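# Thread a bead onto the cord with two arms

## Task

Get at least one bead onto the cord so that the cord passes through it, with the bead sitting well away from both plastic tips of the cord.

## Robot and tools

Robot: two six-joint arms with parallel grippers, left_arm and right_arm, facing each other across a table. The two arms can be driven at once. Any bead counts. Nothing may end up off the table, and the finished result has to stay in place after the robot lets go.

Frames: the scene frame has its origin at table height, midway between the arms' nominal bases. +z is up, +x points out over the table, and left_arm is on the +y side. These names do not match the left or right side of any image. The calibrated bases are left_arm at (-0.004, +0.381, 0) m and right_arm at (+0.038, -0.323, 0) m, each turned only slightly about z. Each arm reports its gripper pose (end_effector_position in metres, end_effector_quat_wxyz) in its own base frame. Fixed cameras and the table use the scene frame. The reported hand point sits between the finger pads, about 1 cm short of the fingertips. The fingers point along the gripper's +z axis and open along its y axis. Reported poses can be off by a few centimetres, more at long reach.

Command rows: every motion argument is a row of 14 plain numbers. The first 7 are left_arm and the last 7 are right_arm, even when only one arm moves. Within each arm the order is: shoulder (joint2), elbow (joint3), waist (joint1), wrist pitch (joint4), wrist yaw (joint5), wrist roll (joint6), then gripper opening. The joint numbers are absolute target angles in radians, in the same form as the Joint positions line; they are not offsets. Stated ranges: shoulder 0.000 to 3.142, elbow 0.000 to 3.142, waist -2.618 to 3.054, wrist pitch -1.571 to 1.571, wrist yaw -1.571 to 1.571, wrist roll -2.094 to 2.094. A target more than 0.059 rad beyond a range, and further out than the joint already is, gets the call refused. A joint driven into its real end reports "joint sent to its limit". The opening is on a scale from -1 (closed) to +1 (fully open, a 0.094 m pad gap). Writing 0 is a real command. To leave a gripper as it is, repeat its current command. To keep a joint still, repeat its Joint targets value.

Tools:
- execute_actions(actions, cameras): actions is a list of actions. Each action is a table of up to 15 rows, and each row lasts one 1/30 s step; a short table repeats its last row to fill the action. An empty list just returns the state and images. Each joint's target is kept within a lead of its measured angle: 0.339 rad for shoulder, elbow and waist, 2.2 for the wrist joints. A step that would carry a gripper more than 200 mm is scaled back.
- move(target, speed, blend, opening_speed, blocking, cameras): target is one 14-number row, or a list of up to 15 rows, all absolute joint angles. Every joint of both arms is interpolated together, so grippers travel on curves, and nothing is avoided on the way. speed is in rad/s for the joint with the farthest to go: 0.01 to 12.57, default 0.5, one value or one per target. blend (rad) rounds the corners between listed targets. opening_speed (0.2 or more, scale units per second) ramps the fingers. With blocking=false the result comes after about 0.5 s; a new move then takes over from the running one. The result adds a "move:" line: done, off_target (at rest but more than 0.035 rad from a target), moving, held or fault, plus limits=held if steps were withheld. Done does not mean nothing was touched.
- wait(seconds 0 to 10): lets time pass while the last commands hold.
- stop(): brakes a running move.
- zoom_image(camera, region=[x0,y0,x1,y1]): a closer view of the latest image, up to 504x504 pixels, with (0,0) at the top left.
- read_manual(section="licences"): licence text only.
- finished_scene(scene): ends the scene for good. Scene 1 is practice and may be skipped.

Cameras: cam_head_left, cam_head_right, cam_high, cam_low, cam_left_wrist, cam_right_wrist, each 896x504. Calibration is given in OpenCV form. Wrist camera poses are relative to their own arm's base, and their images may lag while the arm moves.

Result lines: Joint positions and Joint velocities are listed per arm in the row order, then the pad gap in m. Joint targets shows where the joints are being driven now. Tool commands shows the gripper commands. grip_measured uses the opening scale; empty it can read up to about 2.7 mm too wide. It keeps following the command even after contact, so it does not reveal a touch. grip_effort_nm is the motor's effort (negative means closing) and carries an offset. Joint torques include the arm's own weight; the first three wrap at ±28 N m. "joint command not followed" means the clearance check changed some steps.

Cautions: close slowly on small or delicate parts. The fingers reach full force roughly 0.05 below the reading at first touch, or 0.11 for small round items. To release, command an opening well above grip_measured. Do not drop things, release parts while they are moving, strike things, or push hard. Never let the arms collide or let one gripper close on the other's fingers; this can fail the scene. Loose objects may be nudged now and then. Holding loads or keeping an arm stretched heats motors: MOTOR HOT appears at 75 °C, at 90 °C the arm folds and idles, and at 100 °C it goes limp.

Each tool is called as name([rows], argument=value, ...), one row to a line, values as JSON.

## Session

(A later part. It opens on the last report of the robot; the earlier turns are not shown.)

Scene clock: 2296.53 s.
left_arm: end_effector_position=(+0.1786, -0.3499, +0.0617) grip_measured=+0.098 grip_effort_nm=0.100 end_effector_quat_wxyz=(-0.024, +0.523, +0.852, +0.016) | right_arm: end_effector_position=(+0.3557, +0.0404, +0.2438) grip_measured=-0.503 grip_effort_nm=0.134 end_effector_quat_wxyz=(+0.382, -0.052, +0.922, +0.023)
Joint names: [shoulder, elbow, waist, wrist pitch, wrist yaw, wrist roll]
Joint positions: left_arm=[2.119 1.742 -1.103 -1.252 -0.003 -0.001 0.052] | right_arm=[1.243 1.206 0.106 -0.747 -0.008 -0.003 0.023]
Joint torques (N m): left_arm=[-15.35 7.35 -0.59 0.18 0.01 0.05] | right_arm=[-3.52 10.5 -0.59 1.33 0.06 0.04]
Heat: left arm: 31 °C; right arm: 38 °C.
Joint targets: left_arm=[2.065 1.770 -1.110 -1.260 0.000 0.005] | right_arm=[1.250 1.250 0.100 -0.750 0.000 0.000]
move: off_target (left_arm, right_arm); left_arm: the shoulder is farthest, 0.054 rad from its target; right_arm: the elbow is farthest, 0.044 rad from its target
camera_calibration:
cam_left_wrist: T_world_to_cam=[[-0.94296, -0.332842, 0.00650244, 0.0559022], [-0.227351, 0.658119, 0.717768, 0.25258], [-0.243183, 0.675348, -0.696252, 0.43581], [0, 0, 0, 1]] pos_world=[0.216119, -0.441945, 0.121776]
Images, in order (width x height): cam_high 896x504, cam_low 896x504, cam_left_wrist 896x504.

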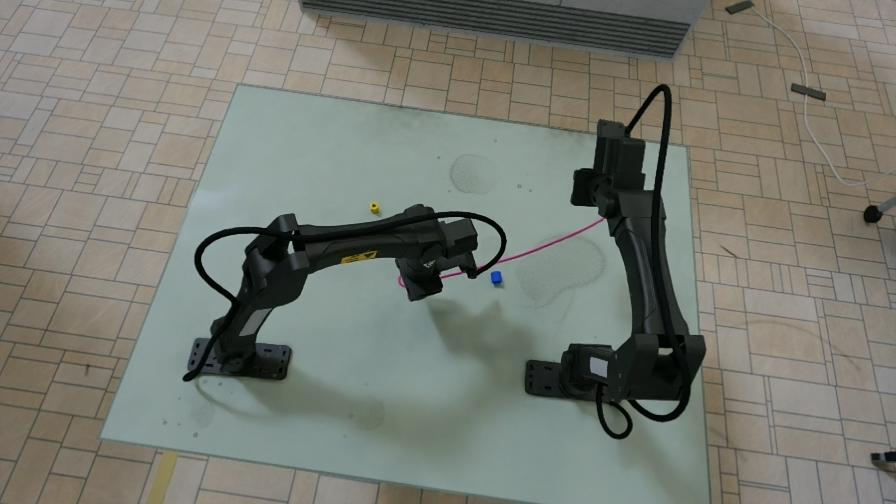

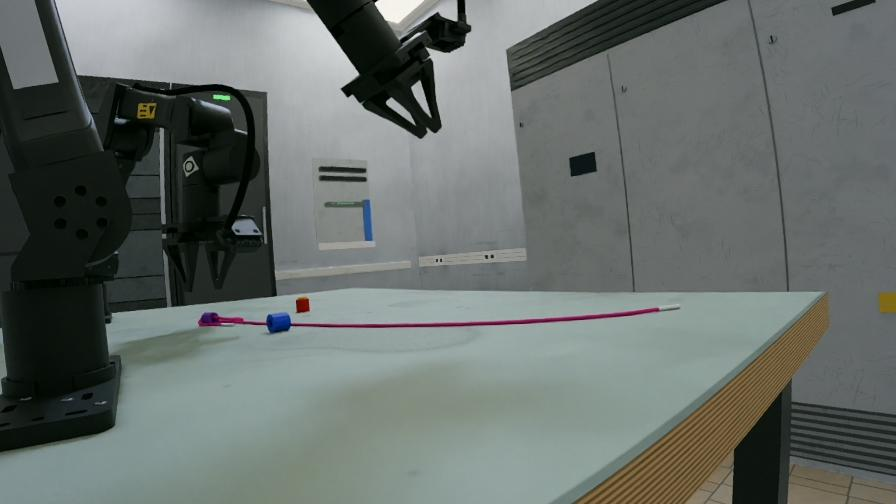

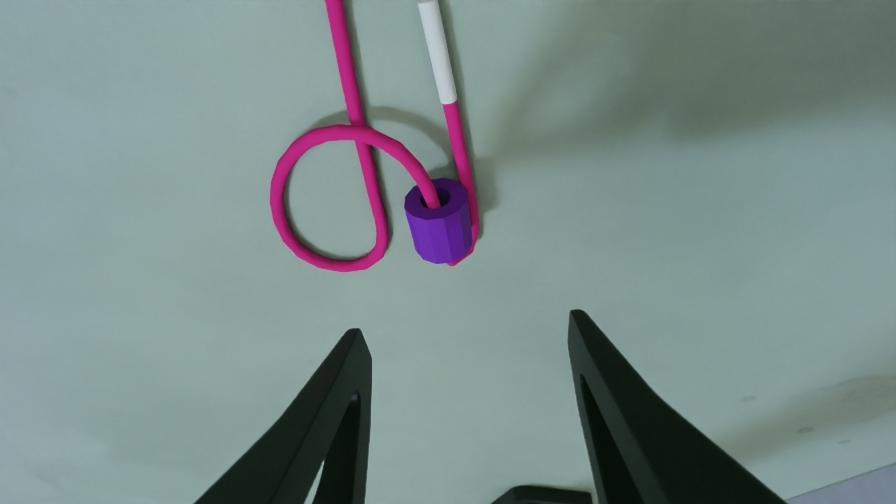

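move([
  [1.53, 0.98, -0.9, -0.22, 0.0, 0.0, 0.0, 1.25, 1.25, 0.1, -0.75, 0.0, 0.0, -0.5],
  [1.903, 0.491, -0.749, 0.978, 0.0, 0.0, 0.0, 1.25, 1.25, 0.1, -0.75, 0.0, 0.0, -0.5],
], speed=0.5, blend=0.05, cameras=["cam_low", "cam_left_wrist"])

zoom_image(camera="cam_low", region=[220, 240, 340, 330])

Scene clock: 2426.93 s.
left_arm: end_effector_position=(+0.3119, -0.2931, +0.0301) grip_measured=+0.002 grip_effort_nm=-0.100 end_effector_quat_wxyz=(+0.493, +0.313, +0.788, -0.196) | right_arm: end_effector_position=(+0.3557, +0.0404, +0.2438) grip_measured=-0.503 grip_effort_nm=0.134 end_effector_quat_wxyz=(+0.382, -0.052, +0.922, +0.023)
Joint names: [shoulder, elbow, waist, wrist pitch, wrist yaw, wrist roll]
Joint positions: left_arm=[1.889 0.493 -0.758 0.944 -0.002 -0.001 0.047] | right_arm=[1.243 1.206 0.106 -0.747 -0.008 -0.003 0.023]
Joint torques (N m): left_arm=[-5.74 3.48 0.69 1.79 0 0] | right_arm=[-3.48 10.51 -0.54 1.34 0.06 0.02]
Heat: left arm: 33 °C; right arm: 33 °C.
Joint targets: left_arm=[1.903 0.491 -0.749 0.978 0.000 0.000] | right_arm=[1.250 1.250 0.100 -0.750 0.000 0.000]
move: off_target (right_arm); right_arm: the elbow is farthest, 0.044 rad from its target
camera_calibration:
cam_left_wrist: T_world_to_cam=[[-0.722299, -0.681867, -0.115504, 0.0332638], [-0.608621, 0.70604, -0.362061, 0.43358], [0.328428, -0.191218, -0.924971, -0.0174886], [0, 0, 0, 1]] pos_world=[0.293656, -0.286788, 0.144648]
Images, in order (width x height): cam_low 896x504, cam_left_wrist 896x504.

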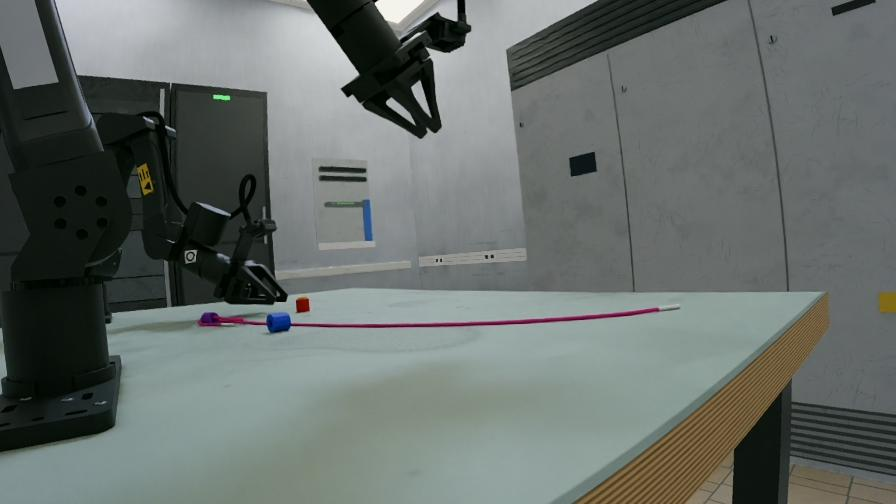

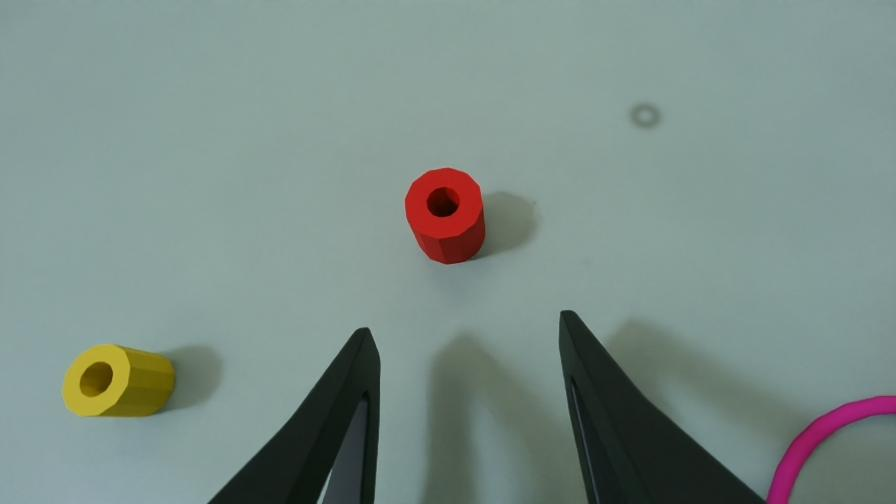

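Scaled by 4.200 from the camera's 896x504 image, which has a finer 1280x720 frame.

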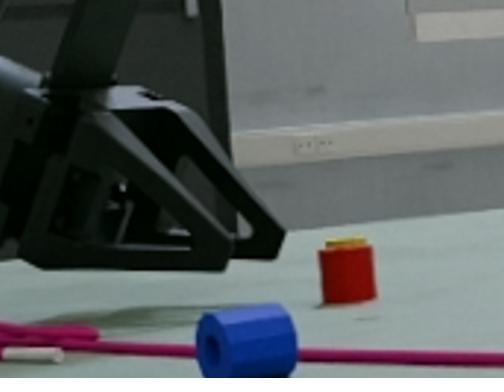

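move([
  [2.095, 0.71, -0.7345, 0.991, 0.0, 0.0, 0.0, 1.25, 1.25, 0.1, -0.75, 0.0, 0.0, -0.5],
], speed=0.2, cameras=["cam_low", "cam_left_wrist"])

zoom_image(camera="cam_low", region=[220, 240, 340, 330])

Scene clock: 2452.27 s.
left_arm: end_effector_position=(+0.3523, -0.3225, +0.0162) grip_measured=+0.002 grip_effort_nm=-0.100 end_effector_quat_wxyz=(+0.503, +0.305, +0.784, -0.196) | right_arm: end_effector_position=(+0.3557, +0.0404, +0.2438) grip_measured=-0.503 grip_effort_nm=0.129 end_effector_quat_wxyz=(+0.382, -0.052, +0.922, +0.023)
Joint names: [shoulder, elbow, waist, wrist pitch, wrist yaw, wrist roll]
Joint positions: left_arm=[2.076 0.69 -0.744 0.957 -0.002 -0.001 0.047] | right_arm=[1.243 1.206 0.106 -0.747 -0.008 -0.003 0.023]
Joint torques (N m): left_arm=[-7.06 5.33 0.76 1.79 0 0] | right_arm=[-3.58 10.56 -0.57 1.34 0.05 0.05]
Heat: left arm: 30 °C; right arm: 32 °C.
Joint targets: left_arm=[2.095 0.710 -0.735 0.991 0.000 0.000] | right_arm=[1.250 1.250 0.100 -0.750 0.000 0.000]
move: off_target (right_arm); right_arm: the elbow is farthest, 0.044 rad from its target
camera_calibration:
cam_left_wrist: T_world_to_cam=[[-0.711267, -0.693195, -0.116531, 0.0333709], [-0.612005, 0.692247, -0.382419, 0.471021], [0.34576, -0.200684, -0.916611, -0.0585521], [0, 0, 0, 1]] pos_world=[0.332247, -0.314681, 0.130347]
Images, in order (width x height): cam_low 896x504, cam_left_wrist 896x504.

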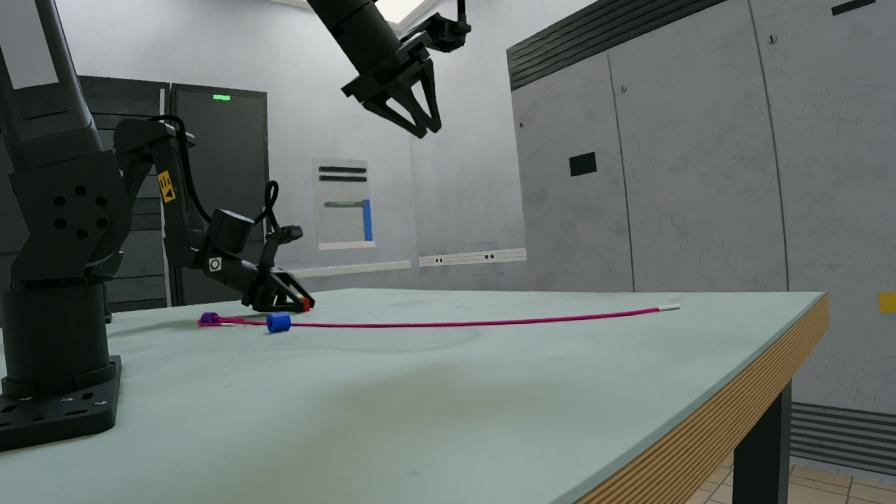

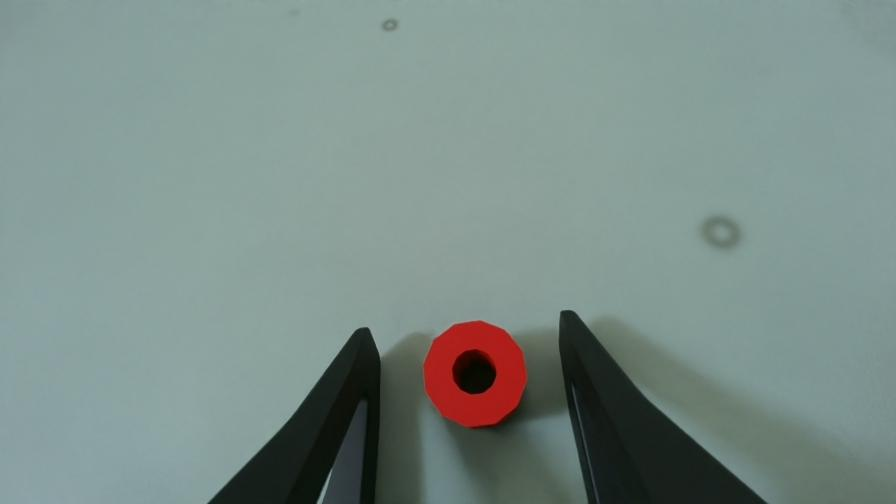

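Scaled by 4.200 from the camera's 896x504 image, which has a finer 1280x720 frame.

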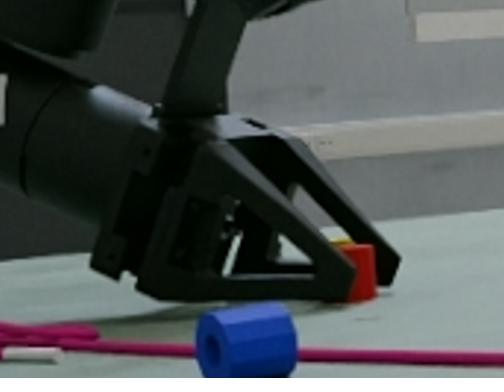

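move([
  [2.095, 0.71, -0.7345, 0.991, 0.0, 0.0, -0.75, 1.25, 1.25, 0.1, -0.75, 0.0, 0.0, -0.5],
], speed=0.2, opening_speed=0.5, cameras=["cam_left_wrist"])

Scene clock: 2461.23 s.
left_arm: end_effector_position=(+0.3524, -0.3225, +0.0164) grip_measured=-0.559 grip_effort_nm=-1.023 end_effector_quat_wxyz=(+0.504, +0.305, +0.784, -0.196) | right_arm: end_effector_position=(+0.3557, +0.0404, +0.2438) grip_measured=-0.503 grip_effort_nm=0.134 end_effector_quat_wxyz=(+0.382, -0.052, +0.922, +0.023)
Joint names: [shoulder, elbow, waist, wrist pitch, wrist yaw, wrist roll]
Joint positions: left_arm=[2.076 0.69 -0.744 0.958 -0.002 -0.001 0.021] | right_arm=[1.243 1.206 0.106 -0.747 -0.008 -0.003 0.023]
Joint torques (N m): left_arm=[-7.06 5.34 0.73 1.8 0 0] | right_arm=[-3.51 10.48 -0.58 1.31 0.05 0.04]
Heat: left arm: 30 °C; right arm: 32 °C.
Joint targets: left_arm=[2.095 0.710 -0.735 0.991 0.000 0.000] | right_arm=[1.250 1.250 0.100 -0.750 0.000 0.000]
move: off_target (right_arm); right_arm: the elbow is farthest, 0.044 rad from its target
camera_calibration:
cam_left_wrist: T_world_to_cam=[[-0.711204, -0.693258, -0.116541, 0.0333548], [-0.611795, 0.692039, -0.383131, 0.471054], [0.34626, -0.201185, -0.916313, -0.0587311], [0, 0, 0, 1]] pos_world=[0.332247, -0.31468, 0.130547]
Images, in order (width x height): cam_left_wrist 896x504.

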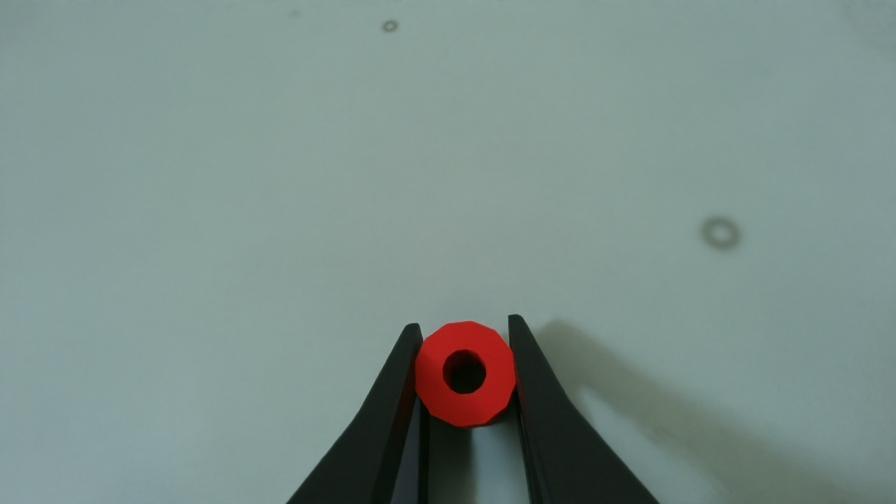

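move([
  [2.095, 0.71, -0.7345, 0.991, 0.0, 0.0, 0.0, 1.25, 1.25, 0.1, -0.75, 0.0, 0.0, -0.5],
  [1.88, 0.485, -0.7345, 0.96, 0.0, 0.0, 0.0, 1.25, 1.25, 0.1, -0.75, 0.0, 0.0, -0.5],
  [1.45, 0.90, -0.70, -0.2, 0.0, 0.0, 0.0, 1.25, 1.25, 0.1, -0.75, 0.0, 0.0, -0.5],
], speed=0.4, opening_speed=0.6, cameras=["cam_high", "cam_left_wrist"])

Scene clock: 2488.37 s.
left_arm: end_effector_position=(+0.3051, -0.2604, +0.1078) grip_measured=-0.002 grip_effort_nm=0.105 end_effector_quat_wxyz=(+0.343, +0.323, +0.873, -0.127) | right_arm: end_effector_position=(+0.3557, +0.0404, +0.2438) grip_measured=-0.503 grip_effort_nm=0.134 end_effector_quat_wxyz=(+0.382, -0.052, +0.922, +0.023)
Joint names: [shoulder, elbow, waist, wrist pitch, wrist yaw, wrist roll]
Joint positions: left_arm=[1.483 0.871 -0.71 -0.209 -0.001 0 0.047] | right_arm=[1.243 1.206 0.106 -0.747 -0.008 -0.003 0.023]
Joint torques (N m): left_arm=[-8.64 8.29 0.76 1.35 -0.01 -0.01] | right_arm=[-3.58 10.45 -0.58 1.32 0.06 0.04]
Heat: left arm: 29 °C; right arm: 32 °C.
Joint targets: left_arm=[1.450 0.900 -0.700 -0.200 0.000 0.000] | right_arm=[1.250 1.250 0.100 -0.750 0.000 0.000]
move: off_target (right_arm); right_arm: the elbow is farthest, 0.044 rad from its target
camera_calibration:
cam_left_wrist: T_world_to_cam=[[-0.718422, -0.69007, -0.0875919, 0.0533717], [-0.692596, 0.721322, -0.00212348, 0.42527], [0.0646473, 0.0591403, -0.996154, 0.216164], [0, 0, 0, 1]] pos_world=[0.31891, -0.282711, 0.220911]
Images, in order (width x height): cam_high 896x504, cam_left_wrist 896x504.

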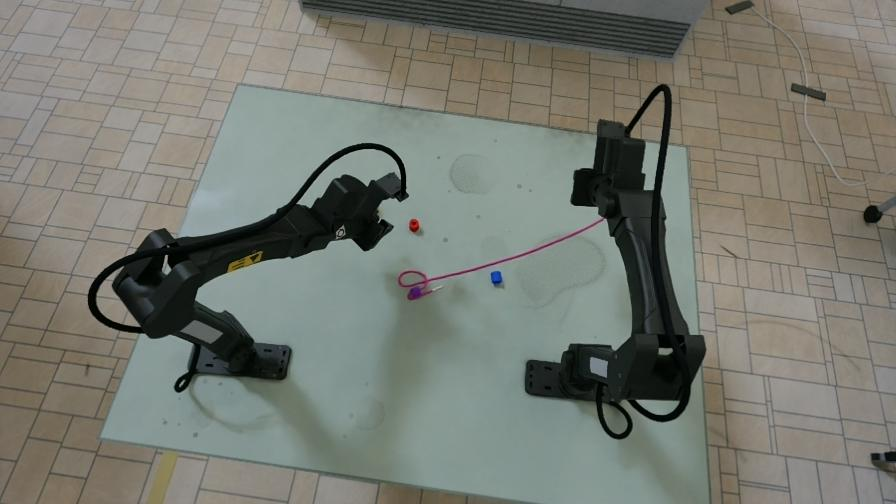

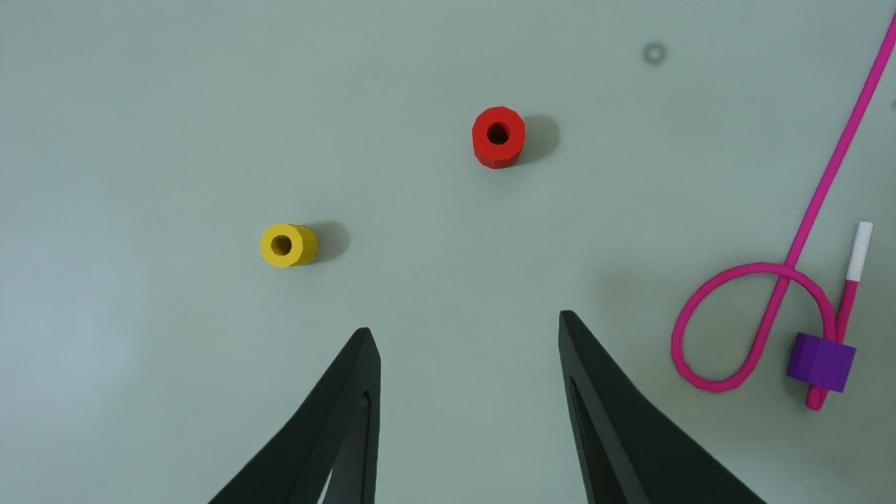

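finished_scene(scene=1)

The scene is finished: the task was done.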